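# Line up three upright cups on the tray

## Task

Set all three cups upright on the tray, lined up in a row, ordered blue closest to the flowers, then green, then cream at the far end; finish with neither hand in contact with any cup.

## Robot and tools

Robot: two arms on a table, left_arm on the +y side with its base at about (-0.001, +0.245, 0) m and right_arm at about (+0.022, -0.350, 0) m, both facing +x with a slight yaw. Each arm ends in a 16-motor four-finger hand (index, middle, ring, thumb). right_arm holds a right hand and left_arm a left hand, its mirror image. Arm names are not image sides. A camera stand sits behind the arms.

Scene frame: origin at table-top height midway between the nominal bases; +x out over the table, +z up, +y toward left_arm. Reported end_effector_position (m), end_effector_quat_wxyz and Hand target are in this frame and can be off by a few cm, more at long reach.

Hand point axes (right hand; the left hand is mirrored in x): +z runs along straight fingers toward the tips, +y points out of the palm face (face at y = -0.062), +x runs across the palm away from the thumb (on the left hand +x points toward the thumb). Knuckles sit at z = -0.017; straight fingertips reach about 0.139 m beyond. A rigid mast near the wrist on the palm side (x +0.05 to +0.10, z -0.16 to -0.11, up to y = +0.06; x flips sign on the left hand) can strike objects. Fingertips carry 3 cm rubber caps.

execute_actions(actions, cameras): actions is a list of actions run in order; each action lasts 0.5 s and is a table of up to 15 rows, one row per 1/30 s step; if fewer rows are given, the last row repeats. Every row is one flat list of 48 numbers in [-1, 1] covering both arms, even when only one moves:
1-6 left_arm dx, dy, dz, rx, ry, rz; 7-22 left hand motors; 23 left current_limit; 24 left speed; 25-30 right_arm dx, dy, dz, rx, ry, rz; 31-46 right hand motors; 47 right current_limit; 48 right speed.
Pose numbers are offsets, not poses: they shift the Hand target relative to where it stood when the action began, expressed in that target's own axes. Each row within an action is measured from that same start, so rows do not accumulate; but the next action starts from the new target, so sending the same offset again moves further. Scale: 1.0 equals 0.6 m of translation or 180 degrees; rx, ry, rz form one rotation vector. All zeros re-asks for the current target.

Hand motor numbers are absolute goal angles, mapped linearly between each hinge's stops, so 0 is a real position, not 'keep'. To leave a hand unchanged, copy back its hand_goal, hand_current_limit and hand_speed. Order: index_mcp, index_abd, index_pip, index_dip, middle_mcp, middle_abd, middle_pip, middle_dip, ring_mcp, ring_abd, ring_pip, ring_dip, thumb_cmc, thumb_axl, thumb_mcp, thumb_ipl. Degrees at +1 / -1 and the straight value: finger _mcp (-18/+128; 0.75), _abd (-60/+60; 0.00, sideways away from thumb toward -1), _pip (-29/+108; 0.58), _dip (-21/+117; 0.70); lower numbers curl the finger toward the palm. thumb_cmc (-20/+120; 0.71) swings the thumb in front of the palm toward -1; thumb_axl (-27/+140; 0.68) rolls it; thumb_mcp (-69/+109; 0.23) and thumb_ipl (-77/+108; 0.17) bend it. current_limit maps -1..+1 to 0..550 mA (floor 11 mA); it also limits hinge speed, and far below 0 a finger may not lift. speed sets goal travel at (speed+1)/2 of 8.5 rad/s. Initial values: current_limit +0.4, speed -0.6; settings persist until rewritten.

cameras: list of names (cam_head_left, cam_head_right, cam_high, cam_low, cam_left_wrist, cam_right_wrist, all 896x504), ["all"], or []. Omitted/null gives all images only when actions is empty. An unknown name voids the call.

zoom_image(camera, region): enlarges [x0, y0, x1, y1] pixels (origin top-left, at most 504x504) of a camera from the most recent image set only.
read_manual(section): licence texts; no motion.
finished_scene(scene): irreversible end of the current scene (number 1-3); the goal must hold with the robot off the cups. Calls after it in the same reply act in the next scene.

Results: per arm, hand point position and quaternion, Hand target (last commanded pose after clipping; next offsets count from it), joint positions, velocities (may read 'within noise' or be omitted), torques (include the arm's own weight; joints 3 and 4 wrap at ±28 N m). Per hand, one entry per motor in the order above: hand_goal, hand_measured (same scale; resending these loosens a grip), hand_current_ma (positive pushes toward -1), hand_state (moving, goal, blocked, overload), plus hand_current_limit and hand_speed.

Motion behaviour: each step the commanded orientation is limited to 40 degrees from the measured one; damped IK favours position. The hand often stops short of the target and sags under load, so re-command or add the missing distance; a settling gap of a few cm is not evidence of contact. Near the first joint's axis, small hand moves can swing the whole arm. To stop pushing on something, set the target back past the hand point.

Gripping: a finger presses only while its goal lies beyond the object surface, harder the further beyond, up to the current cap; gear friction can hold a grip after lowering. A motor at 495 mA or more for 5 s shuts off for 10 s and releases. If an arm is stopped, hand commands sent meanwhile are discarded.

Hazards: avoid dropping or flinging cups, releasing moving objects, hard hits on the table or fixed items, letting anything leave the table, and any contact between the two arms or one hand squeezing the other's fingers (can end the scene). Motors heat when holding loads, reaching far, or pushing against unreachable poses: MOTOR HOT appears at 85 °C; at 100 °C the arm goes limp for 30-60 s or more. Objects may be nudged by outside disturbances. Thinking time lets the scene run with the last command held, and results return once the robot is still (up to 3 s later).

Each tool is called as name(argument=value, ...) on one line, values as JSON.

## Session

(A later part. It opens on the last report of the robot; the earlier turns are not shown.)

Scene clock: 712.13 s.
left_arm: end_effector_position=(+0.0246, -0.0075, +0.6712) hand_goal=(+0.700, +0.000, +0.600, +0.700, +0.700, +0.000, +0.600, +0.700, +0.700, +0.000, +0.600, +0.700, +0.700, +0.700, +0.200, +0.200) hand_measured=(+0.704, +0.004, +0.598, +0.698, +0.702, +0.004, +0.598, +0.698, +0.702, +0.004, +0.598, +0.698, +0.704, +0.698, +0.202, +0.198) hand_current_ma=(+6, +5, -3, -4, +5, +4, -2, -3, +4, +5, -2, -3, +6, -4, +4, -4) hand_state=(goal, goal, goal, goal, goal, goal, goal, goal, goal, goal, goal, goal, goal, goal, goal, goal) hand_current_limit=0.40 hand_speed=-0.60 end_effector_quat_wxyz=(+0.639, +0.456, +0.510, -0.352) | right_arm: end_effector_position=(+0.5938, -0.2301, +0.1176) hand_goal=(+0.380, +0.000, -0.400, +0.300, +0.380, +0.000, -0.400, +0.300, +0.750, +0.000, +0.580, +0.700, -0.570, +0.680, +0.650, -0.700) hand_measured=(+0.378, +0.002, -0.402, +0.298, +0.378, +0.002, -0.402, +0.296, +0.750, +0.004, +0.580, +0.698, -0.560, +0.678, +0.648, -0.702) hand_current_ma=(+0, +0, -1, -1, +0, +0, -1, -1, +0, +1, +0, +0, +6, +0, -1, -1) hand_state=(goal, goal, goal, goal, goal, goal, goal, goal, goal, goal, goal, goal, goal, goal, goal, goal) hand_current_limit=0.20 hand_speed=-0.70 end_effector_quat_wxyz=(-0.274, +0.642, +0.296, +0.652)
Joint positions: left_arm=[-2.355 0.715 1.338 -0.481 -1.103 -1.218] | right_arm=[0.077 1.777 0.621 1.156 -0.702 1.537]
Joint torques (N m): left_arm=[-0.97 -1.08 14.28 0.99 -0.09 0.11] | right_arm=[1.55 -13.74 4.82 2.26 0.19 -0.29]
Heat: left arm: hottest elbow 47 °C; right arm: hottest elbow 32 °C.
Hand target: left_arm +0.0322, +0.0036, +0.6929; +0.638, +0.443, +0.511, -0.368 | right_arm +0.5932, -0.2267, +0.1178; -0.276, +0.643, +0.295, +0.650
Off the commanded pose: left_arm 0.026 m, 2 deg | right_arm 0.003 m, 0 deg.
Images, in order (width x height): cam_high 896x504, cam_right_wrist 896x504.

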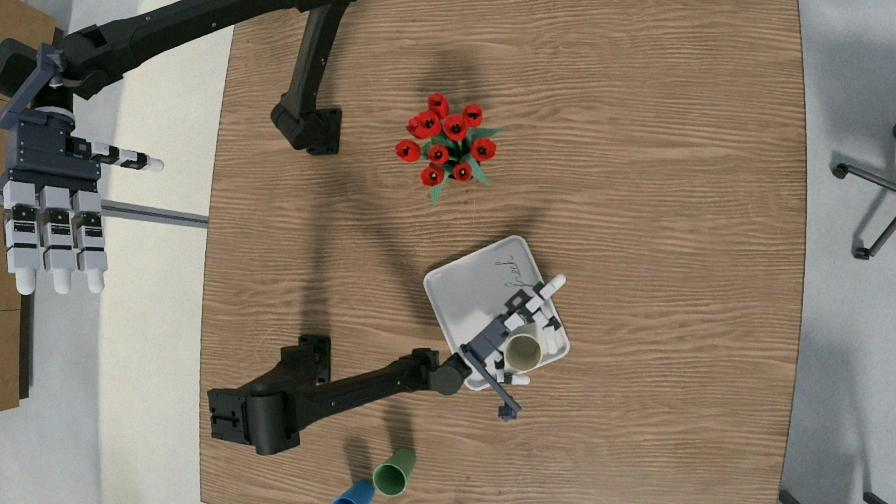

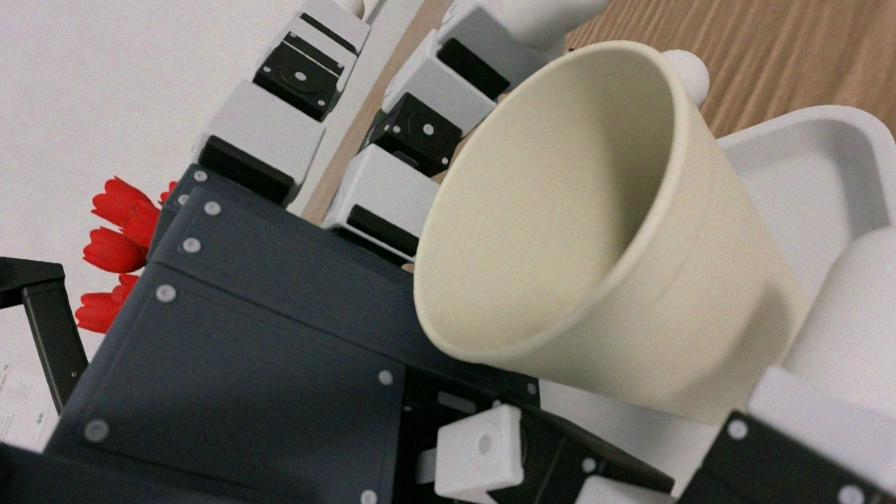

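execute_actions(actions=[[[0,0,0,0,0,0,0.7,0,0.6,0.7,0.7,0,0.6,0.7,0.7,0,0.6,0.7,0.7,0.7,0.2,0.2,0.4,-0.6,0.18,0,0,0,0,0,0.38,0,-0.4,0.3,0.38,0,-0.4,0.3,0.75,0,0.58,0.7,-0.57,0.68,0.65,-0.7,0.2,-0.7]],[[0,0,0,0,0,0,0.7,0,0.6,0.7,0.7,0,0.6,0.7,0.7,0,0.6,0.7,0.7,0.7,0.2,0.2,0.4,-0.6,0,0.01,-0.169,-0.1417,0,0,0.38,0,-0.4,0.3,0.38,0,-0.4,0.3,0.75,0,0.58,0.7,-0.57,0.68,0.65,-0.7,0.2,-0.7]],[[0,0,0,0,0,0,0.7,0,0.6,0.7,0.7,0,0.6,0.7,0.7,0,0.6,0.7,0.7,0.7,0.2,0.2,0.4,-0.6,0,0.082,-0.148,-0.1417,0,0,0.38,0,-0.4,0.3,0.38,0,-0.4,0.3,0.75,0,0.58,0.7,-0.57,0.68,0.65,-0.7,0.2,-0.7]],[[0,0,0,0,0,0,0.7,0,0.6,0.7,0.7,0,0.6,0.7,0.7,0,0.6,0.7,0.7,0.7,0.2,0.2,0.4,-0.6,0,0.138,-0.099,-0.1417,0,0,0.38,0,-0.4,0.3,0.38,0,-0.4,0.3,0.75,0,0.58,0.7,-0.57,0.68,0.65,-0.7,0.2,-0.7]],[[0,0,0,0,0,0,0.7,0,0.6,0.7,0.7,0,0.6,0.7,0.7,0,0.6,0.7,0.7,0.7,0.2,0.2,0.4,-0.6,0,0.167,-0.03,-0.1417,0,0,0.38,0,-0.4,0.3,0.38,0,-0.4,0.3,0.75,0,0.58,0.7,-0.57,0.68,0.65,-0.7,0.2,-0.7]],[[0,0,0,0,0,0,0.7,0,0.6,0.7,0.7,0,0.6,0.7,0.7,0,0.6,0.7,0.7,0.7,0.2,0.2,0.4,-0.6,0,0.163,0.045,-0.1417,0,0,0.38,0,-0.4,0.3,0.38,0,-0.4,0.3,0.75,0,0.58,0.7,-0.57,0.68,0.65,-0.7,0.2,-0.7]]], cameras=["cam_high","cam_right_wrist"])

zoom_image(camera="cam_high", region=[400, 210, 600, 410])

Scene clock: 763.13 s.
left_arm: end_effector_position=(+0.0246, -0.0075, +0.6712) hand_goal=(+0.700, +0.000, +0.600, +0.700, +0.700, +0.000, +0.600, +0.700, +0.700, +0.000, +0.600, +0.700, +0.700, +0.700, +0.200, +0.200) hand_measured=(+0.704, +0.004, +0.598, +0.698, +0.702, +0.004, +0.598, +0.698, +0.702, +0.004, +0.598, +0.698, +0.704, +0.698, +0.202, +0.198) hand_current_ma=(+6, +5, -3, -4, +5, +4, -2, -3, +4, +5, -2, -3, +6, -4, +4, -4) hand_state=(goal, goal, goal, goal, goal, goal, goal, goal, goal, goal, goal, goal, goal, goal, goal, goal) hand_current_limit=0.40 hand_speed=-0.60 end_effector_quat_wxyz=(+0.639, +0.456, +0.510, -0.352) | right_arm: end_effector_position=(+0.2594, -0.6136, +0.2162) hand_goal=(+0.380, +0.000, -0.400, +0.300, +0.380, +0.000, -0.400, +0.300, +0.750, +0.000, +0.580, +0.700, -0.570, +0.680, +0.650, -0.700) hand_measured=(+0.382, +0.002, -0.402, +0.298, +0.382, +0.002, -0.402, +0.298, +0.750, +0.004, +0.580, +0.698, -0.560, +0.678, +0.650, -0.702) hand_current_ma=(+0, +0, +0, -1, +0, +0, +0, -1, +0, +1, +0, +0, +6, +0, +0, -1) hand_state=(goal, goal, goal, goal, goal, goal, goal, goal, goal, goal, goal, goal, goal, goal, goal, goal) hand_current_limit=0.20 hand_speed=-0.70 end_effector_quat_wxyz=(+0.457, +0.545, -0.448, +0.542)
Joint positions: left_arm=[-2.355 0.715 1.338 -0.481 -1.103 -1.218] | right_arm=[-0.311 1.231 0.43 0.815 1.128 1.545]
Joint torques (N m): left_arm=[-1.26 -1.49 14.11 1.32 -0.06 0.13] | right_arm=[0.44 -5.36 9.28 2.56 -0.13 -0.42]
Heat: left arm: hottest elbow 47 °C; right arm: hottest elbow 31 °C.
Hand target: left_arm +0.0322, +0.0036, +0.6929; +0.638, +0.443, +0.511, -0.368 | right_arm +0.2717, -0.6198, +0.2278; +0.455, +0.532, -0.452, +0.552
Off the commanded pose: left_arm 0.026 m, 2 deg | right_arm 0.018 m, 2 deg.
Images, in order (width x height): cam_high 896x504, cam_right_wrist 896x504.

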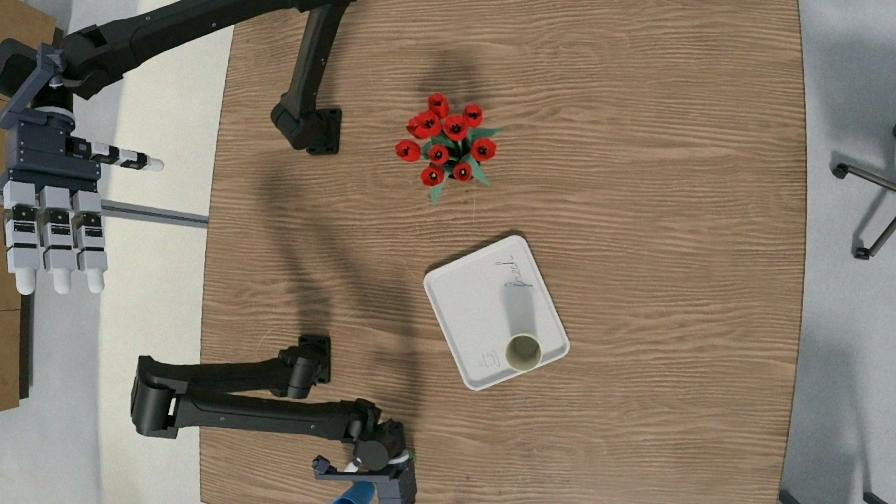

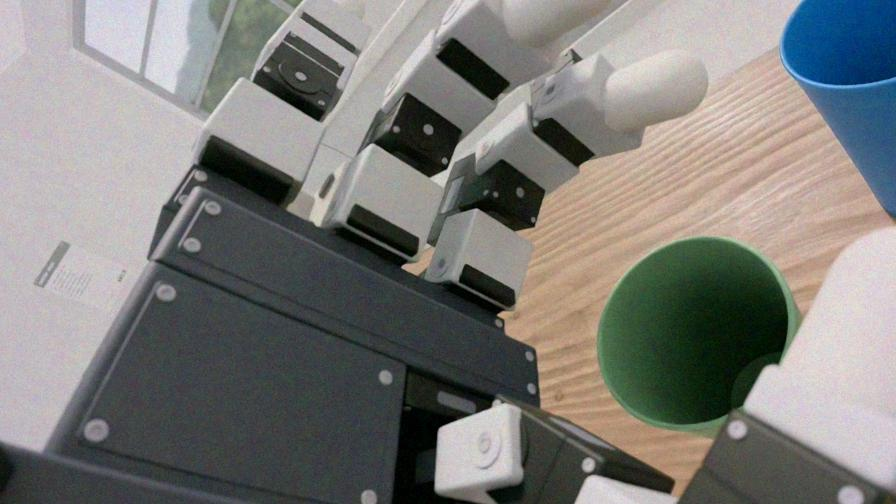

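Scaled by 2.520 from the camera's 896x504 image, which has a finer 1280x720 frame.

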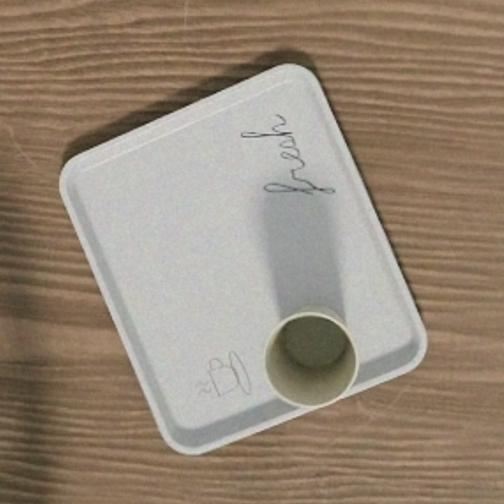

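execute_actions(actions=[[[0,0,0,0,0,0,0.7,0,0.6,0.7,0.7,0,0.6,0.7,0.7,0,0.6,0.7,0.7,0.7,0.2,0.2,0.4,-0.6,-0.11,-0.025,0,0,0,0,0.38,0,-0.4,0.3,0.38,0,-0.4,0.3,0.75,0,0.58,0.7,-0.57,0.68,0.65,-0.7,0.2,-0.5]]], cameras=["cam_right_wrist"])

Scene clock: 795.23 s.
left_arm: end_effector_position=(+0.0246, -0.0075, +0.6712) hand_goal=(+0.700, +0.000, +0.600, +0.700, +0.700, +0.000, +0.600, +0.700, +0.700, +0.000, +0.600, +0.700, +0.700, +0.700, +0.200, +0.200) hand_measured=(+0.704, +0.004, +0.598, +0.698, +0.702, +0.004, +0.598, +0.698, +0.702, +0.004, +0.598, +0.698, +0.704, +0.698, +0.202, +0.198) hand_current_ma=(+6, +5, -3, -4, +5, +4, -2, -3, +4, +5, -2, -3, +6, -4, +4, -4) hand_state=(goal, goal, goal, goal, goal, goal, goal, goal, goal, goal, goal, goal, goal, goal, goal, goal) hand_current_limit=0.40 hand_speed=-0.60 end_effector_quat_wxyz=(+0.639, +0.456, +0.510, -0.352) | right_arm: end_effector_position=(+0.2786, -0.6178, +0.1592) hand_goal=(+0.380, +0.000, -0.400, +0.300, +0.380, +0.000, -0.400, +0.300, +0.750, +0.000, +0.580, +0.700, -0.570, +0.680, +0.650, -0.700) hand_measured=(+0.382, +0.002, -0.402, +0.298, +0.382, +0.002, -0.402, +0.298, +0.750, +0.004, +0.580, +0.698, -0.560, +0.678, +0.650, -0.702) hand_current_ma=(+0, +0, +0, -1, +0, +0, +0, -1, +0, +1, +0, +0, +6, +0, +0, -1) hand_state=(goal, goal, goal, goal, goal, goal, goal, goal, goal, goal, goal, goal, goal, goal, goal, goal) hand_current_limit=0.20 hand_speed=-0.50 end_effector_quat_wxyz=(+0.455, +0.537, -0.454, +0.546)
Joint positions: left_arm=[-2.355 0.715 1.338 -0.481 -1.103 -1.218] | right_arm=[-0.308 1.496 0.43 1.092 1.137 1.555]
Joint torques (N m): left_arm=[-1.26 -0.91 14.04 1.24 -0.04 0.11] | right_arm=[1.08 -7.41 6.42 2.56 0.19 -0.42]
Heat: left arm: hottest elbow 47 °C; right arm: hottest elbow 33 °C.
Hand target: left_arm +0.0322, +0.0036, +0.6929; +0.638, +0.443, +0.511, -0.368 | right_arm +0.2877, -0.6186, +0.1621; +0.455, +0.532, -0.453, +0.552
Off the commanded pose: left_arm 0.026 m, 2 deg | right_arm 0.010 m, 1 deg.
Images, in order (width x height): cam_right_wrist 896x504.

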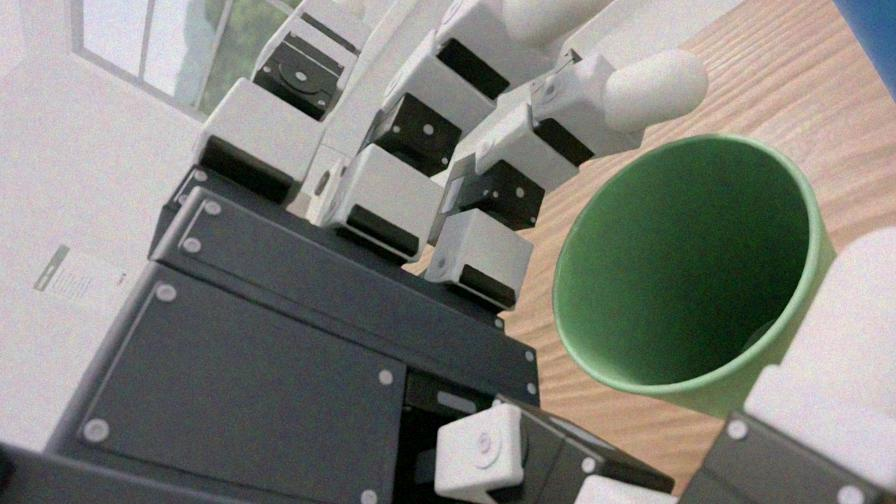

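execute_actions(actions=[[[0,0,0,0,0,0,0.7,0,0.6,0.7,0.7,0,0.6,0.7,0.7,0,0.6,0.7,0.7,0.7,0.2,0.2,0.4,-0.6,-0.151,0.008,-0.005,0,0,0,0.38,0,-0.4,0.3,0.38,0,-0.4,0.3,0.75,0,0.58,0.7,-0.57,0.68,0.65,-0.7,0.2,-0.5]]], cameras=["cam_right_wrist","cam_left_wrist"])

Scene clock: 810.73 s.
left_arm: end_effector_position=(+0.0246, -0.0075, +0.6712) hand_goal=(+0.700, +0.000, +0.600, +0.700, +0.700, +0.000, +0.600, +0.700, +0.700, +0.000, +0.600, +0.700, +0.700, +0.700, +0.200, +0.200) hand_measured=(+0.704, +0.004, +0.598, +0.698, +0.702, +0.004, +0.598, +0.698, +0.702, +0.004, +0.598, +0.698, +0.704, +0.698, +0.202, +0.198) hand_current_ma=(+6, +5, -3, -4, +5, +4, -2, -3, +4, +5, -2, -3, +6, -4, +4, -4) hand_state=(goal, goal, goal, goal, goal, goal, goal, goal, goal, goal, goal, goal, goal, goal, goal, goal) hand_current_limit=0.40 hand_speed=-0.60 end_effector_quat_wxyz=(+0.639, +0.456, +0.510, -0.352) | right_arm: end_effector_position=(+0.2774, -0.6172, +0.0726) hand_goal=(+0.380, +0.000, -0.400, +0.300, +0.380, +0.000, -0.400, +0.300, +0.750, +0.000, +0.580, +0.700, -0.570, +0.680, +0.650, -0.700) hand_measured=(+0.382, +0.002, -0.402, +0.298, +0.382, +0.002, -0.402, +0.298, +0.750, +0.004, +0.580, +0.698, -0.560, +0.678, +0.650, -0.702) hand_current_ma=(+0, +0, +0, -1, +0, +0, +0, -1, +0, +1, +0, +0, +6, +0, +0, -1) hand_state=(goal, goal, goal, goal, goal, goal, goal, goal, goal, goal, goal, goal, goal, goal, goal, goal) hand_current_limit=0.20 hand_speed=-0.50 end_effector_quat_wxyz=(+0.452, +0.537, -0.456, +0.547)
Joint positions: left_arm=[-2.355 0.715 1.338 -0.481 -1.103 -1.218] | right_arm=[-0.308 1.866 0.42 1.464 1.138 1.568]
Joint torques (N m): left_arm=[-1.9 -1.49 13.93 1.01 -0.14 0.1] | right_arm=[1.08 -9.47 3.38 2.54 0.14 -0.41]
Heat: left arm: hottest elbow 47 °C; right arm: hottest elbow 33 °C.
Hand target: left_arm +0.0322, +0.0036, +0.6929; +0.638, +0.443, +0.511, -0.368 | right_arm +0.2843, -0.6184, +0.0714; +0.455, +0.532, -0.452, +0.552
Off the commanded pose: left_arm 0.026 m, 2 deg | right_arm 0.007 m, 1 deg.
Images, in order (width x height): cam_left_wrist 896x504, cam_right_wrist 896x504.

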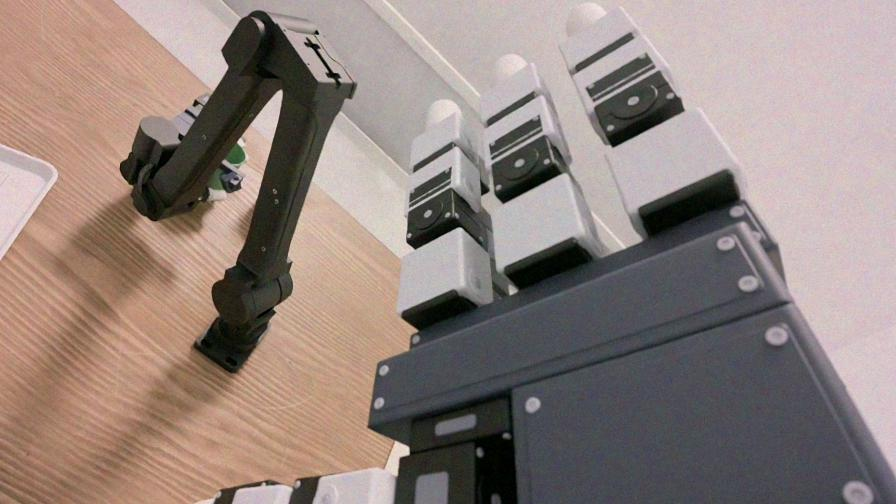

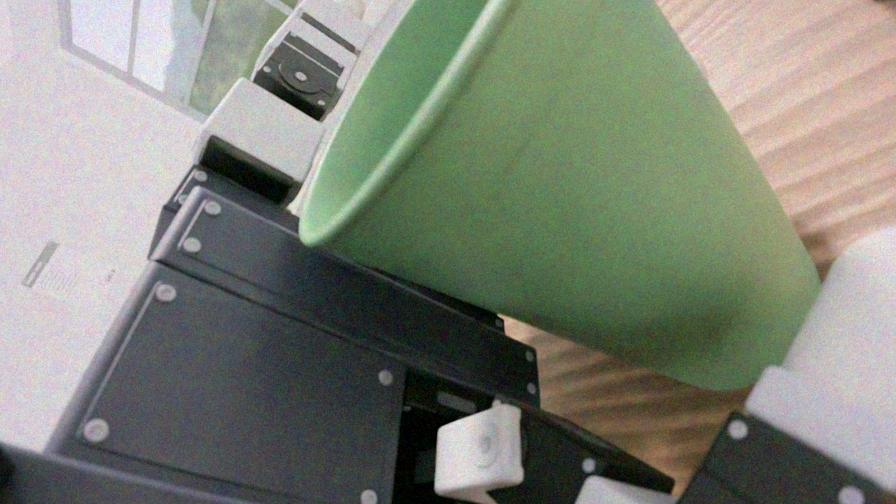

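execute_actions(actions=[[[0,0,0,0,0,0,0.7,0,0.6,0.7,0.7,0,0.6,0.7,0.7,0,0.6,0.7,0.7,0.7,0.2,0.2,0.4,-0.6,0,0.015,0,0,0,0,0.2,0,-0.45,0.26,0.2,0,-0.45,0.26,0.75,0,0.58,0.7,-0.57,0.68,0.48,-0.77,0.0,-0.5]],[[0,0,0,0,0,0,0.7,0,0.6,0.7,0.7,0,0.6,0.7,0.7,0,0.6,0.7,0.7,0.7,0.2,0.2,0.4,-0.6,0,0,0,0,0,0,0.16,0,-0.48,0.23,0.16,0,-0.48,0.23,0.75,0,0.58,0.7,-0.57,0.68,0.38,-0.82,0.0,-0.6]],[[0,0,0,0,0,0,0.7,0,0.6,0.7,0.7,0,0.6,0.7,0.7,0,0.6,0.7,0.7,0.7,0.2,0.2,0.4,-0.6,0,0,0,0,0,0,0.06,0,-0.56,0.14,0.07,0,-0.55,0.14,0.75,0,0.58,0.7,-0.57,0.68,0.3,-0.88,0.0,-0.6]]], cameras=["cam_right_wrist"])

Scene clock: 821.13 s.
left_arm: end_effector_position=(+0.0246, -0.0075, +0.6712) hand_goal=(+0.700, +0.000, +0.600, +0.700, +0.700, +0.000, +0.600, +0.700, +0.700, +0.000, +0.600, +0.700, +0.700, +0.700, +0.200, +0.200) hand_measured=(+0.704, +0.004, +0.598, +0.698, +0.702, +0.004, +0.598, +0.698, +0.702, +0.004, +0.598, +0.698, +0.704, +0.698, +0.202, +0.198) hand_current_ma=(+6, +5, -3, -4, +5, +4, -2, -3, +4, +5, -2, -3, +6, -4, +4, -4) hand_state=(goal, goal, goal, goal, goal, goal, goal, goal, goal, goal, goal, goal, goal, goal, goal, goal) hand_current_limit=0.40 hand_speed=-0.60 end_effector_quat_wxyz=(+0.639, +0.456, +0.510, -0.352) | right_arm: end_effector_position=(+0.2782, -0.6184, +0.0748) hand_goal=(+0.060, +0.000, -0.560, +0.140, +0.070, +0.000, -0.550, +0.140, +0.750, +0.000, +0.580, +0.700, -0.570, +0.680, +0.300, -0.880) hand_measured=(+0.148, +0.002, -0.488, +0.208, +0.180, +0.002, -0.460, +0.226, +0.750, +0.004, +0.580, +0.698, -0.558, +0.680, +0.400, -0.814) hand_current_ma=(+206, +0, +134, +123, +275, +0, +196, +182, +0, +1, +0, +0, +8, +0, +275, +188) hand_state=(blocked, goal, blocked, blocked, blocked, goal, blocked, blocked, goal, goal, goal, goal, goal, goal, blocked, blocked) hand_current_limit=0.00 hand_speed=-0.60 end_effector_quat_wxyz=(+0.451, +0.530, -0.454, +0.556)
Joint positions: left_arm=[-2.355 0.715 1.338 -0.481 -1.103 -1.218] | right_arm=[-0.31 1.879 0.42 1.518 1.129 1.545]
Joint torques (N m): left_arm=[-1.14 -0.91 14.12 1.16 -0.13 0.08] | right_arm=[0.44 -9.52 1.99 2.55 -0.13 -0.43]
Heat: left arm: hottest elbow 47 °C; right arm: hottest elbow 32 °C.
Hand target: left_arm +0.0322, +0.0036, +0.6929; +0.638, +0.443, +0.511, -0.368 | right_arm +0.2754, -0.6201, +0.0713; +0.455, +0.532, -0.452, +0.552
Off the commanded pose: left_arm 0.026 m, 2 deg | right_arm 0.005 m, 1 deg.
Images, in order (width x height): cam_right_wrist 896x504.

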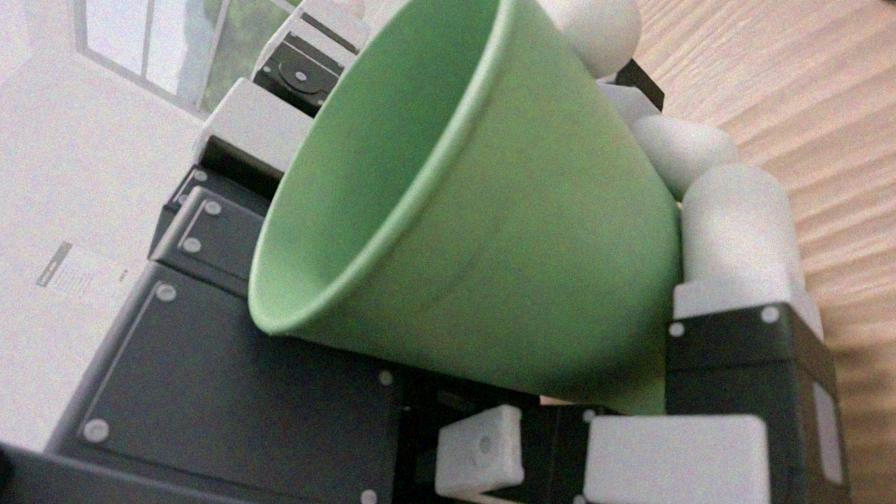

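execute_actions(actions=[[[0,0,0,0,0,0,0.7,0,0.6,0.7,0.7,0,0.6,0.7,0.7,0,0.6,0.7,0.7,0.7,0.2,0.2,0.4,-0.6,0.04,0,0,0,0,0,0.06,0,-0.56,0.14,0.07,0,-0.55,0.14,0.75,0,0.58,0.7,-0.57,0.68,0.3,-0.88,0.0,-0.6]],[[0,0,0,0,0,0,0.7,0,0.6,0.7,0.7,0,0.6,0.7,0.7,0,0.6,0.7,0.7,0.7,0.2,0.2,0.4,-0.6,0.1,0,0,0,0,0,0.06,0,-0.56,0.14,0.07,0,-0.55,0.14,0.75,0,0.58,0.7,-0.57,0.68,0.3,-0.88,0.0,-0.6]],[[0,0,0,0,0,0,0.7,0,0.6,0.7,0.7,0,0.6,0.7,0.7,0,0.6,0.7,0.7,0.7,0.2,0.2,0.4,-0.6,0.14,0,0,0,0,0,0.06,0,-0.56,0.14,0.07,0,-0.55,0.14,0.75,0,0.58,0.7,-0.57,0.68,0.3,-0.88,0.0,-0.6]],[[0,0,0,0,0,0,0.7,0,0.6,0.7,0.7,0,0.6,0.7,0.7,0,0.6,0.7,0.7,0.7,0.2,0.2,0.4,-0.6,0,-0.1128,-0.1306,0.1443,0,0,0.06,0,-0.56,0.14,0.07,0,-0.55,0.14,0.75,0,0.58,0.7,-0.57,0.68,0.3,-0.88,0.0,-0.6]],[[0,0,0,0,0,0,0.7,0,0.6,0.7,0.7,0,0.6,0.7,0.7,0,0.6,0.7,0.7,0.7,0.2,0.2,0.4,-0.6,0,-0.1586,-0.0679,0.1443,0,0,0.06,0,-0.56,0.14,0.07,0,-0.55,0.14,0.75,0,0.58,0.7,-0.57,0.68,0.3,-0.88,0.0,-0.6]],[[0,0,0,0,0,0,0.7,0,0.6,0.7,0.7,0,0.6,0.7,0.7,0,0.6,0.7,0.7,0.7,0.2,0.2,0.4,-0.6,0,-0.1724,0.0085,0.1443,0,0,0.06,0,-0.56,0.14,0.07,0,-0.55,0.14,0.75,0,0.58,0.7,-0.57,0.68,0.3,-0.88,0.0,-0.6]],[[0,0,0,0,0,0,0.7,0,0.6,0.7,0.7,0,0.6,0.7,0.7,0,0.6,0.7,0.7,0.7,0.2,0.2,0.4,-0.6,0,-0.1512,0.0832,0.1443,0,0,0.06,0,-0.56,0.14,0.07,0,-0.55,0.14,0.75,0,0.58,0.7,-0.57,0.68,0.3,-0.88,0.0,-0.6]],[[0,0,0,0,0,0,0.7,0,0.6,0.7,0.7,0,0.6,0.7,0.7,0,0.6,0.7,0.7,0.7,0.2,0.2,0.4,-0.6,0,-0.0994,0.141,0.1443,0,0,0.06,0,-0.56,0.14,0.07,0,-0.55,0.14,0.75,0,0.58,0.7,-0.57,0.68,0.3,-0.88,0.0,-0.6]]], cameras=["cam_high","cam_right_wrist"])

zoom_image(camera="cam_high", region=[400, 210, 600, 410])

Scene clock: 860.97 s.
left_arm: end_effector_position=(+0.0246, -0.0075, +0.6712) hand_goal=(+0.700, +0.000, +0.600, +0.700, +0.700, +0.000, +0.600, +0.700, +0.700, +0.000, +0.600, +0.700, +0.700, +0.700, +0.200, +0.200) hand_measured=(+0.704, +0.004, +0.598, +0.698, +0.702, +0.004, +0.598, +0.698, +0.702, +0.004, +0.598, +0.698, +0.704, +0.698, +0.202, +0.198) hand_current_ma=(+6, +5, -3, -4, +5, +4, -2, -3, +4, +5, -2, -3, +6, -4, +4, -4) hand_state=(goal, goal, goal, goal, goal, goal, goal, goal, goal, goal, goal, goal, goal, goal, goal, goal) hand_current_limit=0.40 hand_speed=-0.60 end_effector_quat_wxyz=(+0.639, +0.456, +0.510, -0.352) | right_arm: end_effector_position=(+0.5186, -0.1760, +0.2096) hand_goal=(+0.060, +0.000, -0.560, +0.140, +0.070, +0.000, -0.550, +0.140, +0.750, +0.000, +0.580, +0.700, -0.570, +0.680, +0.300, -0.880) hand_measured=(+0.148, +0.002, -0.488, +0.208, +0.178, +0.002, -0.458, +0.226, +0.750, +0.004, +0.580, +0.698, -0.558, +0.680, +0.400, -0.814) hand_current_ma=(+203, +0, +136, +123, +275, +0, +197, +182, +0, +1, +0, +0, +8, +0, +275, +188) hand_state=(blocked, goal, blocked, blocked, blocked, goal, blocked, blocked, goal, goal, goal, goal, goal, goal, blocked, blocked) hand_current_limit=0.00 hand_speed=-0.60 end_effector_quat_wxyz=(-0.291, +0.657, +0.307, +0.624)
Joint positions: left_arm=[-2.355 0.715 1.338 -0.481 -1.103 -1.218] | right_arm=[0.243 1.306 0.529 0.715 -0.58 1.536]
Joint torques (N m): left_arm=[-0.91 -0.21 13.96 0.95 -0.13 0.08] | right_arm=[0.97 -7.65 10.69 3.6 -0.17 -0.32]
Heat: left arm: hottest elbow 48 °C; right arm: hottest elbow 30 °C.
Hand target: left_arm +0.0322, +0.0036, +0.6929; +0.638, +0.443, +0.511, -0.368 | right_arm +0.5366, -0.1715, +0.2351; -0.289, +0.638, +0.309, +0.644
Off the commanded pose: left_arm 0.026 m, 2 deg | right_arm 0.031 m, 3 deg.
Images, in order (width x height): cam_high 896x504, cam_right_wrist 896x504.

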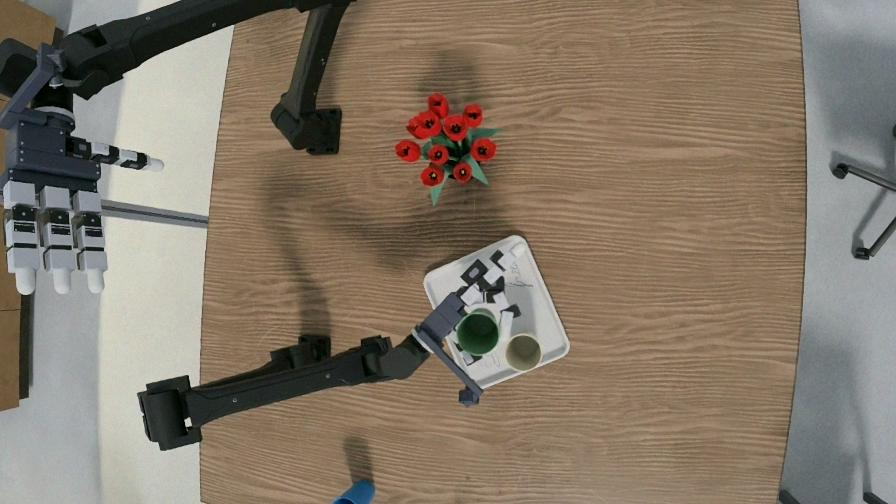

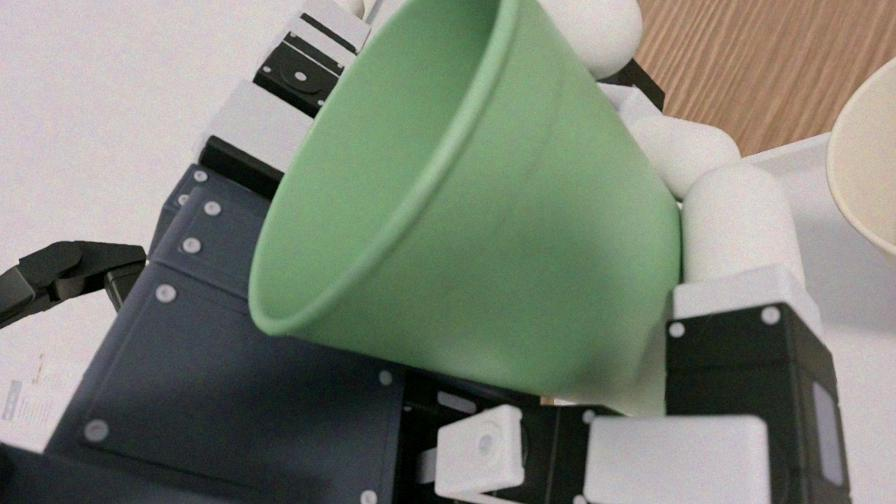

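Scaled by 2.520 from the camera's 896x504 image, which has a finer 1280x720 frame.

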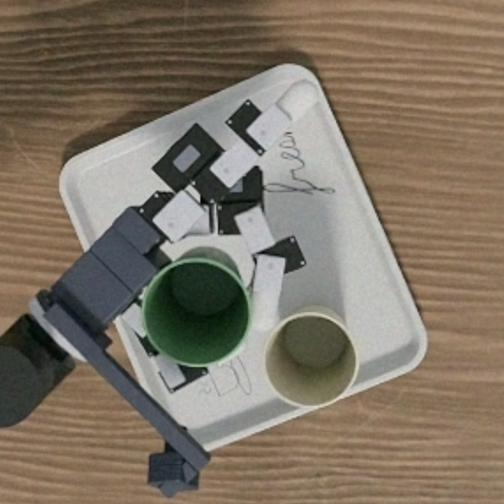

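execute_actions(actions=[[[0,0,0,0,0,0,0.7,0,0.6,0.7,0.7,0,0.6,0.7,0.7,0,0.6,0.7,0.7,0.7,0.2,0.2,0.4,-0.6,-0.11,0.011,0.009,0,0,0,0.06,0,-0.56,0.14,0.07,0,-0.55,0.14,0.75,0,0.58,0.7,-0.57,0.68,0.3,-0.88,0.0,-0.6]]], cameras=["cam_high","cam_right_wrist"])

zoom_image(camera="cam_high", region=[400, 210, 600, 410])

Scene clock: 895.17 s.
left_arm: end_effector_position=(+0.0246, -0.0075, +0.6712) hand_goal=(+0.700, +0.000, +0.600, +0.700, +0.700, +0.000, +0.600, +0.700, +0.700, +0.000, +0.600, +0.700, +0.700, +0.700, +0.200, +0.200) hand_measured=(+0.704, +0.004, +0.598, +0.698, +0.702, +0.004, +0.598, +0.698, +0.702, +0.004, +0.598, +0.698, +0.704, +0.698, +0.202, +0.198) hand_current_ma=(+6, +5, -3, -4, +5, +4, -2, -3, +4, +5, -2, -3, +6, -4, +4, -4) hand_state=(goal, goal, goal, goal, goal, goal, goal, goal, goal, goal, goal, goal, goal, goal, goal, goal) hand_current_limit=0.40 hand_speed=-0.60 end_effector_quat_wxyz=(+0.639, +0.456, +0.510, -0.352) | right_arm: end_effector_position=(+0.5387, -0.1711, +0.1595) hand_goal=(+0.060, +0.000, -0.560, +0.140, +0.070, +0.000, -0.550, +0.140, +0.750, +0.000, +0.580, +0.700, -0.570, +0.680, +0.300, -0.880) hand_measured=(+0.148, +0.002, -0.488, +0.208, +0.178, +0.002, -0.458, +0.226, +0.750, +0.004, +0.580, +0.698, -0.558, +0.680, +0.400, -0.814) hand_current_ma=(+203, +0, +136, +123, +275, +0, +197, +182, +0, +1, +0, +0, +7, +0, +275, +188) hand_state=(blocked, goal, blocked, blocked, blocked, goal, blocked, blocked, goal, goal, goal, goal, goal, goal, blocked, blocked) hand_current_limit=0.00 hand_speed=-0.60 end_effector_quat_wxyz=(-0.291, +0.647, +0.311, +0.633)
Joint positions: left_arm=[-2.355 0.715 1.338 -0.481 -1.103 -1.218] | right_arm=[0.237 1.534 0.529 0.969 -0.591 1.534]
Joint torques (N m): left_arm=[-1.2 -0.97 14.12 0.96 -0.04 0.1] | right_arm=[0.32 -10.4 6.97 3.6 -0.12 -0.32]
Heat: left arm: hottest elbow 48 °C; right arm: hottest elbow 37 °C.
Hand target: left_arm +0.0322, +0.0036, +0.6929; +0.638, +0.443, +0.511, -0.368 | right_arm +0.5464, -0.1729, +0.1693; -0.289, +0.638, +0.309, +0.644
Off the commanded pose: left_arm 0.026 m, 2 deg | right_arm 0.013 m, 2 deg.
Images, in order (width x height): cam_high 896x504, cam_right_wrist 896x504.

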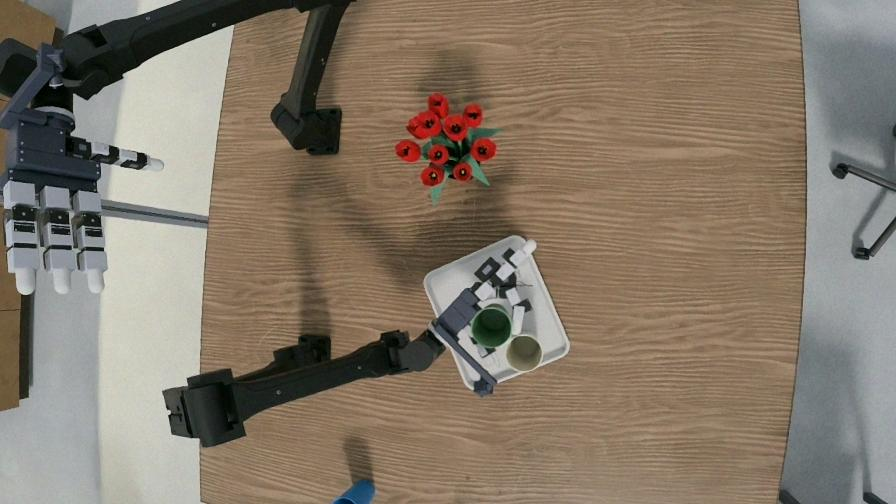

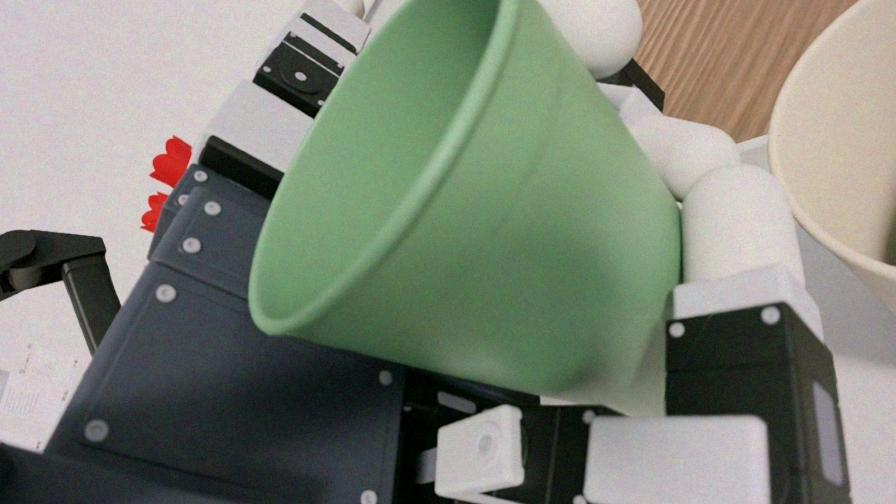

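Scaled by 2.520 from the camera's 896x504 image, which has a finer 1280x720 frame.

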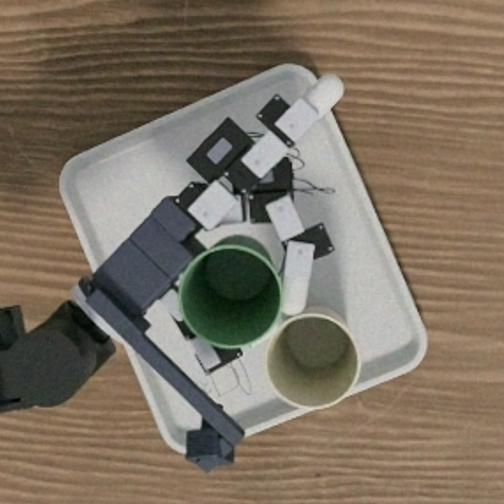

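execute_actions(actions=[[[0,0,0,0,0,0,0.7,0,0.6,0.7,0.7,0,0.6,0.7,0.7,0,0.6,0.7,0.7,0.7,0.2,0.2,0.4,-0.6,-0.03,-0.022,-0.014,0,0,0,0.06,0,-0.56,0.14,0.07,0,-0.55,0.14,0.75,0,0.58,0.7,-0.57,0.68,0.3,-0.88,0.0,-0.6]]], cameras=["cam_high","cam_right_wrist"])

zoom_image(camera="cam_high", region=[400, 210, 600, 410])

Scene clock: 916.30 s.
left_arm: end_effector_position=(+0.0246, -0.0075, +0.6712) hand_goal=(+0.700, +0.000, +0.600, +0.700, +0.700, +0.000, +0.600, +0.700, +0.700, +0.000, +0.600, +0.700, +0.700, +0.700, +0.200, +0.200) hand_measured=(+0.704, +0.004, +0.598, +0.698, +0.702, +0.004, +0.598, +0.698, +0.702, +0.004, +0.598, +0.698, +0.704, +0.698, +0.202, +0.198) hand_current_ma=(+6, +5, -3, -4, +5, +4, -2, -3, +4, +5, -2, -3, +6, -4, +4, -4) hand_state=(goal, goal, goal, goal, goal, goal, goal, goal, goal, goal, goal, goal, goal, goal, goal, goal) hand_current_limit=0.40 hand_speed=-0.60 end_effector_quat_wxyz=(+0.639, +0.456, +0.510, -0.352) | right_arm: end_effector_position=(+0.5317, -0.1745, +0.1526) hand_goal=(+0.060, +0.000, -0.560, +0.140, +0.070, +0.000, -0.550, +0.140, +0.750, +0.000, +0.580, +0.700, -0.570, +0.680, +0.300, -0.880) hand_measured=(+0.148, +0.002, -0.488, +0.208, +0.178, +0.002, -0.458, +0.226, +0.750, +0.004, +0.580, +0.698, -0.558, +0.680, +0.400, -0.814) hand_current_ma=(+203, +0, +136, +123, +275, +0, +197, +182, +0, +1, +0, +0, +7, +0, +275, +188) hand_state=(blocked, goal, blocked, blocked, blocked, goal, blocked, blocked, goal, goal, goal, goal, goal, goal, blocked, blocked) hand_current_limit=0.00 hand_speed=-0.60 end_effector_quat_wxyz=(-0.287, +0.640, +0.309, +0.642)
Joint positions: left_arm=[-2.355 0.715 1.338 -0.481 -1.103 -1.218] | right_arm=[0.238 1.563 0.498 1.053 -0.582 1.534]
Joint torques (N m): left_arm=[-1.38 -1.2 13.96 1.18 -0.07 0.07] | right_arm=[1.55 -9.35 5.38 3.64 0.19 -0.32]
Heat: left arm: hottest elbow 48 °C; right arm: hottest elbow 35 °C.
Hand target: left_arm +0.0322, +0.0036, +0.6929; +0.638, +0.443, +0.511, -0.368 | right_arm +0.5313, -0.1713, +0.1510; -0.289, +0.638, +0.309, +0.644
Off the commanded pose: left_arm 0.026 m, 2 deg | right_arm 0.004 m, 0 deg.
Images, in order (width x height): cam_high 896x504, cam_right_wrist 896x504.

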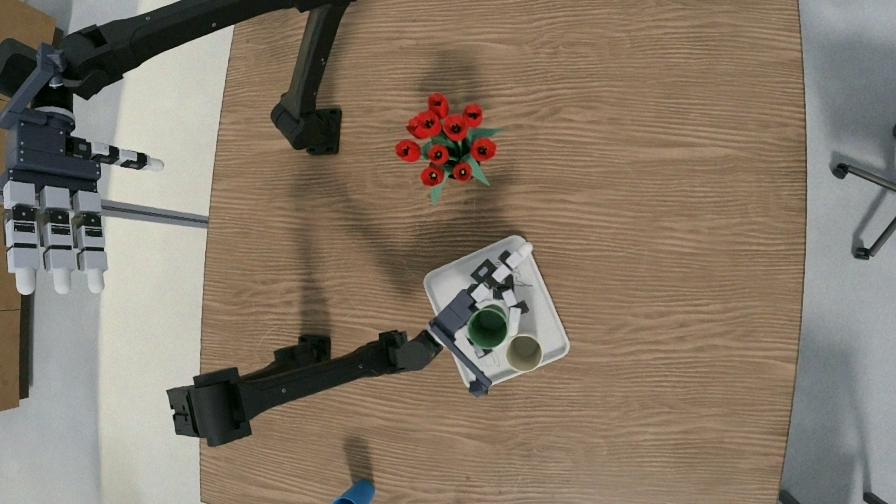

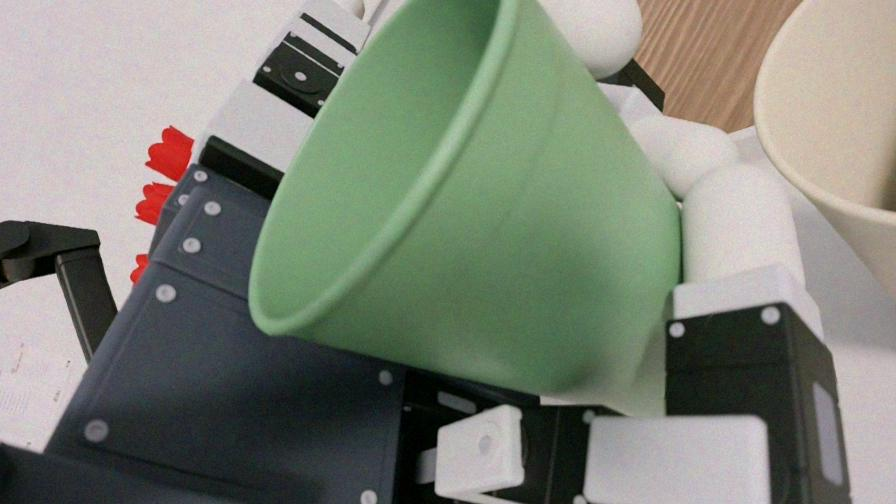

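Scaled by 2.520 from the camera's 896x504 image, which has a finer 1280x720 frame.

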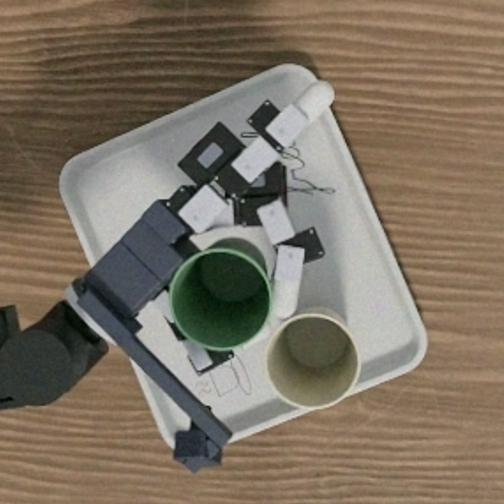

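execute_actions(actions=[[[0,0,0,0,0,0,0.7,0,0.6,0.7,0.7,0,0.6,0.7,0.7,0,0.6,0.7,0.7,0.7,0.2,0.2,0.4,-0.6,-0.067,-0.012,0.003,0,0,0,0.06,0,-0.56,0.14,0.07,0,-0.55,0.14,0.75,0,0.58,0.7,-0.57,0.68,0.3,-0.88,0.0,-0.6]]], cameras=["cam_high","cam_right_wrist"])

zoom_image(camera="cam_high", region=[400, 210, 600, 410])

Scene clock: 923.87 s.
left_arm: end_effector_position=(+0.0246, -0.0075, +0.6712) hand_goal=(+0.700, +0.000, +0.600, +0.700, +0.700, +0.000, +0.600, +0.700, +0.700, +0.000, +0.600, +0.700, +0.700, +0.700, +0.200, +0.200) hand_measured=(+0.704, +0.004, +0.598, +0.698, +0.702, +0.004, +0.598, +0.698, +0.702, +0.004, +0.598, +0.698, +0.704, +0.698, +0.202, +0.198) hand_current_ma=(+6, +5, -3, -4, +5, +4, -2, -3, +4, +5, -2, -3, +6, -4, +4, -4) hand_state=(goal, goal, goal, goal, goal, goal, goal, goal, goal, goal, goal, goal, goal, goal, goal, goal) hand_current_limit=0.40 hand_speed=-0.60 end_effector_quat_wxyz=(+0.639, +0.456, +0.510, -0.352) | right_arm: end_effector_position=(+0.5263, -0.1700, +0.1072) hand_goal=(+0.060, +0.000, -0.560, +0.140, +0.070, +0.000, -0.550, +0.140, +0.750, +0.000, +0.580, +0.700, -0.570, +0.680, +0.300, -0.880) hand_measured=(+0.148, +0.002, -0.488, +0.208, +0.178, +0.002, -0.458, +0.226, +0.750, +0.004, +0.580, +0.698, -0.558, +0.680, +0.400, -0.814) hand_current_ma=(+203, +0, +136, +123, +275, +0, +197, +182, +0, +1, +0, +0, +7, +0, +275, +188) hand_state=(blocked, goal, blocked, blocked, blocked, goal, blocked, blocked, goal, goal, goal, goal, goal, goal, blocked, blocked) hand_current_limit=0.00 hand_speed=-0.60 end_effector_quat_wxyz=(-0.287, +0.644, +0.308, +0.638)
Joint positions: left_arm=[-2.355 0.715 1.338 -0.481 -1.103 -1.218] | right_arm=[0.255 1.72 0.477 1.22 -0.564 1.535]
Joint torques (N m): left_arm=[-1.03 -1.44 13.9 0.98 -0.07 0.13] | right_arm=[1.67 -10.87 4.64 3.75 0.18 -0.33]
Heat: left arm: hottest elbow 48 °C; right arm: hottest elbow 34 °C.
Hand target: left_arm +0.0322, +0.0036, +0.6929; +0.638, +0.443, +0.511, -0.368 | right_arm +0.5277, -0.1661, +0.1105; -0.289, +0.638, +0.309, +0.644
Off the commanded pose: left_arm 0.026 m, 2 deg | right_arm 0.005 m, 1 deg.
Images, in order (width x height): cam_high 896x504, cam_right_wrist 896x504.

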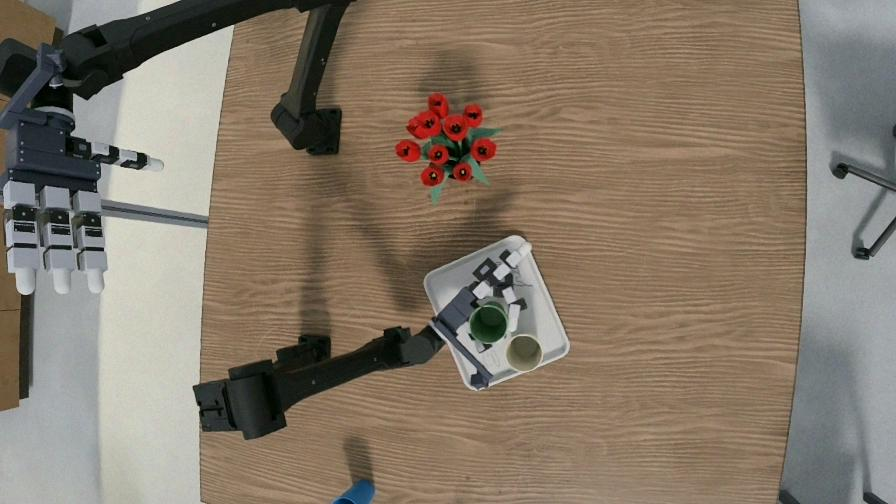

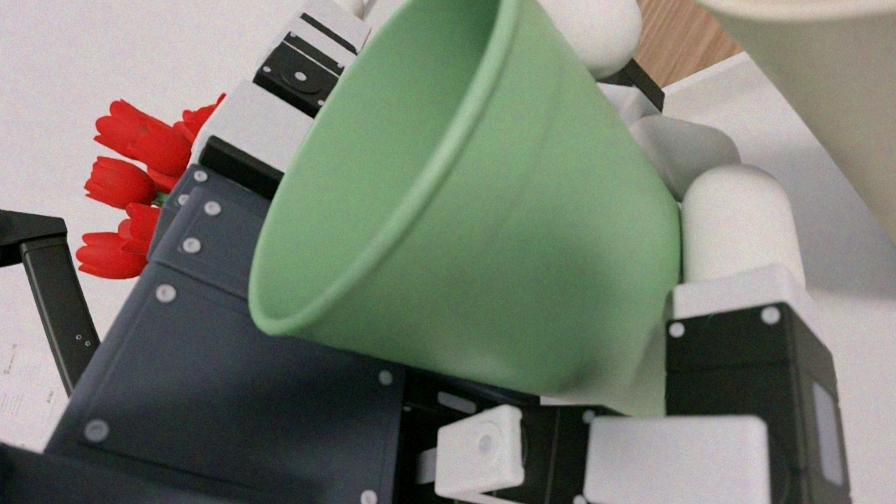

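Scaled by 2.520 from the camera's 896x504 image, which has a finer 1280x720 frame.

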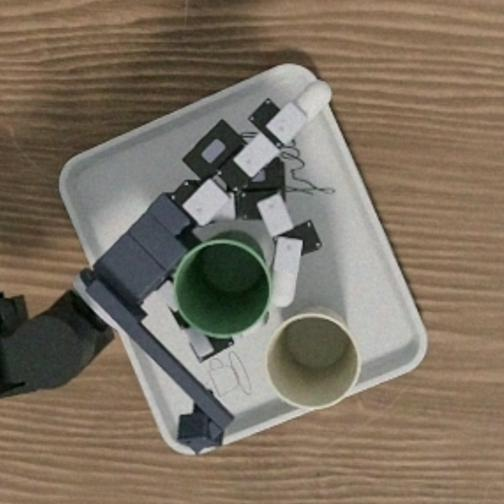

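execute_actions(actions=[[[0,0,0,0,0,0,0.7,0,0.6,0.7,0.7,0,0.6,0.7,0.7,0,0.6,0.7,0.7,0.7,0.2,0.2,0.4,-0.6,-0.044,-0.002,-0.001,0,0,0,0.06,0,-0.56,0.14,0.07,0,-0.55,0.14,0.75,0,0.58,0.7,-0.57,0.68,0.3,-0.88,0.0,-0.6]],[[0,0,0,0,0,0,0.7,0,0.6,0.7,0.7,0,0.6,0.7,0.7,0,0.6,0.7,0.7,0.7,0.2,0.2,0.4,-0.6,-0.012,0,0,0,0,0,0.06,0,-0.56,0.14,0.07,0,-0.55,0.14,0.75,0,0.58,0.7,-0.57,0.68,0.3,-0.88,0.0,-0.6]]], cameras=["cam_right_wrist"])

Scene clock: 940.40 s.
left_arm: end_effector_position=(+0.0246, -0.0075, +0.6712) hand_goal=(+0.700, +0.000, +0.600, +0.700, +0.700, +0.000, +0.600, +0.700, +0.700, +0.000, +0.600, +0.700, +0.700, +0.700, +0.200, +0.200) hand_measured=(+0.704, +0.004, +0.598, +0.698, +0.702, +0.004, +0.598, +0.698, +0.702, +0.004, +0.598, +0.698, +0.704, +0.698, +0.202, +0.198) hand_current_ma=(+6, +5, -3, -4, +5, +4, -2, -3, +4, +5, -2, -3, +6, -4, +4, -4) hand_state=(goal, goal, goal, goal, goal, goal, goal, goal, goal, goal, goal, goal, goal, goal, goal, goal) hand_current_limit=0.40 hand_speed=-0.60 end_effector_quat_wxyz=(+0.639, +0.456, +0.510, -0.352) | right_arm: end_effector_position=(+0.5251, -0.1703, +0.0805) hand_goal=(+0.060, +0.000, -0.560, +0.140, +0.070, +0.000, -0.550, +0.140, +0.750, +0.000, +0.580, +0.700, -0.570, +0.680, +0.300, -0.880) hand_measured=(+0.148, +0.002, -0.488, +0.208, +0.178, +0.002, -0.458, +0.226, +0.750, +0.004, +0.580, +0.698, -0.558, +0.678, +0.400, -0.814) hand_current_ma=(+203, +0, +136, +123, +275, +0, +197, +182, +0, +1, +0, +0, +7, +0, +275, +188) hand_state=(blocked, goal, blocked, blocked, blocked, goal, blocked, blocked, goal, goal, goal, goal, goal, goal, blocked, blocked) hand_current_limit=0.00 hand_speed=-0.60 end_effector_quat_wxyz=(-0.286, +0.639, +0.309, +0.643)
Joint positions: left_arm=[-2.355 0.715 1.338 -0.481 -1.103 -1.218] | right_arm=[0.256 1.844 0.477 1.357 -0.564 1.534]
Joint torques (N m): left_arm=[-0.32 -0.15 14.13 1.14 -0.16 0.1] | right_arm=[1.79 -10.52 3.95 3.43 0.13 -0.28]
Heat: left arm: hottest elbow 48 °C; right arm: hottest elbow 32 °C.
Hand target: left_arm +0.0322, +0.0036, +0.6929; +0.638, +0.443, +0.511, -0.368 | right_arm +0.5270, -0.1664, +0.0769; -0.289, +0.638, +0.309, +0.644
Off the commanded pose: left_arm 0.026 m, 2 deg | right_arm 0.006 m, 0 deg.
Images, in order (width x height): cam_right_wrist 896x504.

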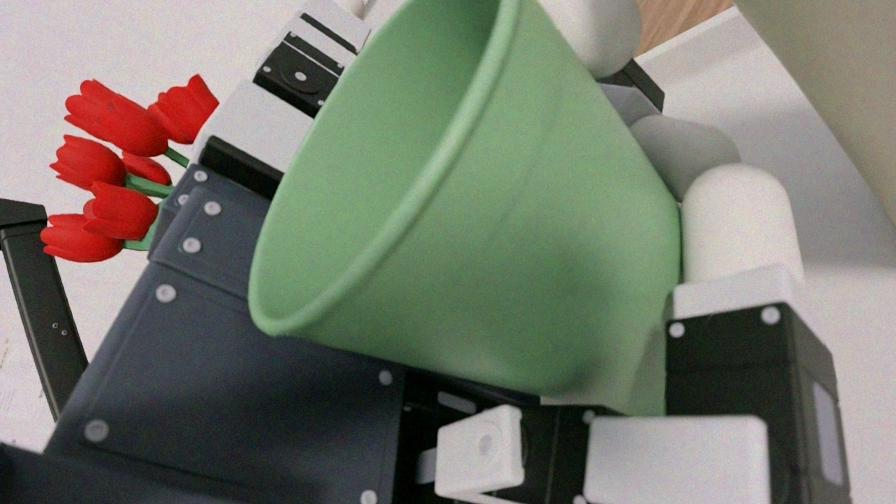

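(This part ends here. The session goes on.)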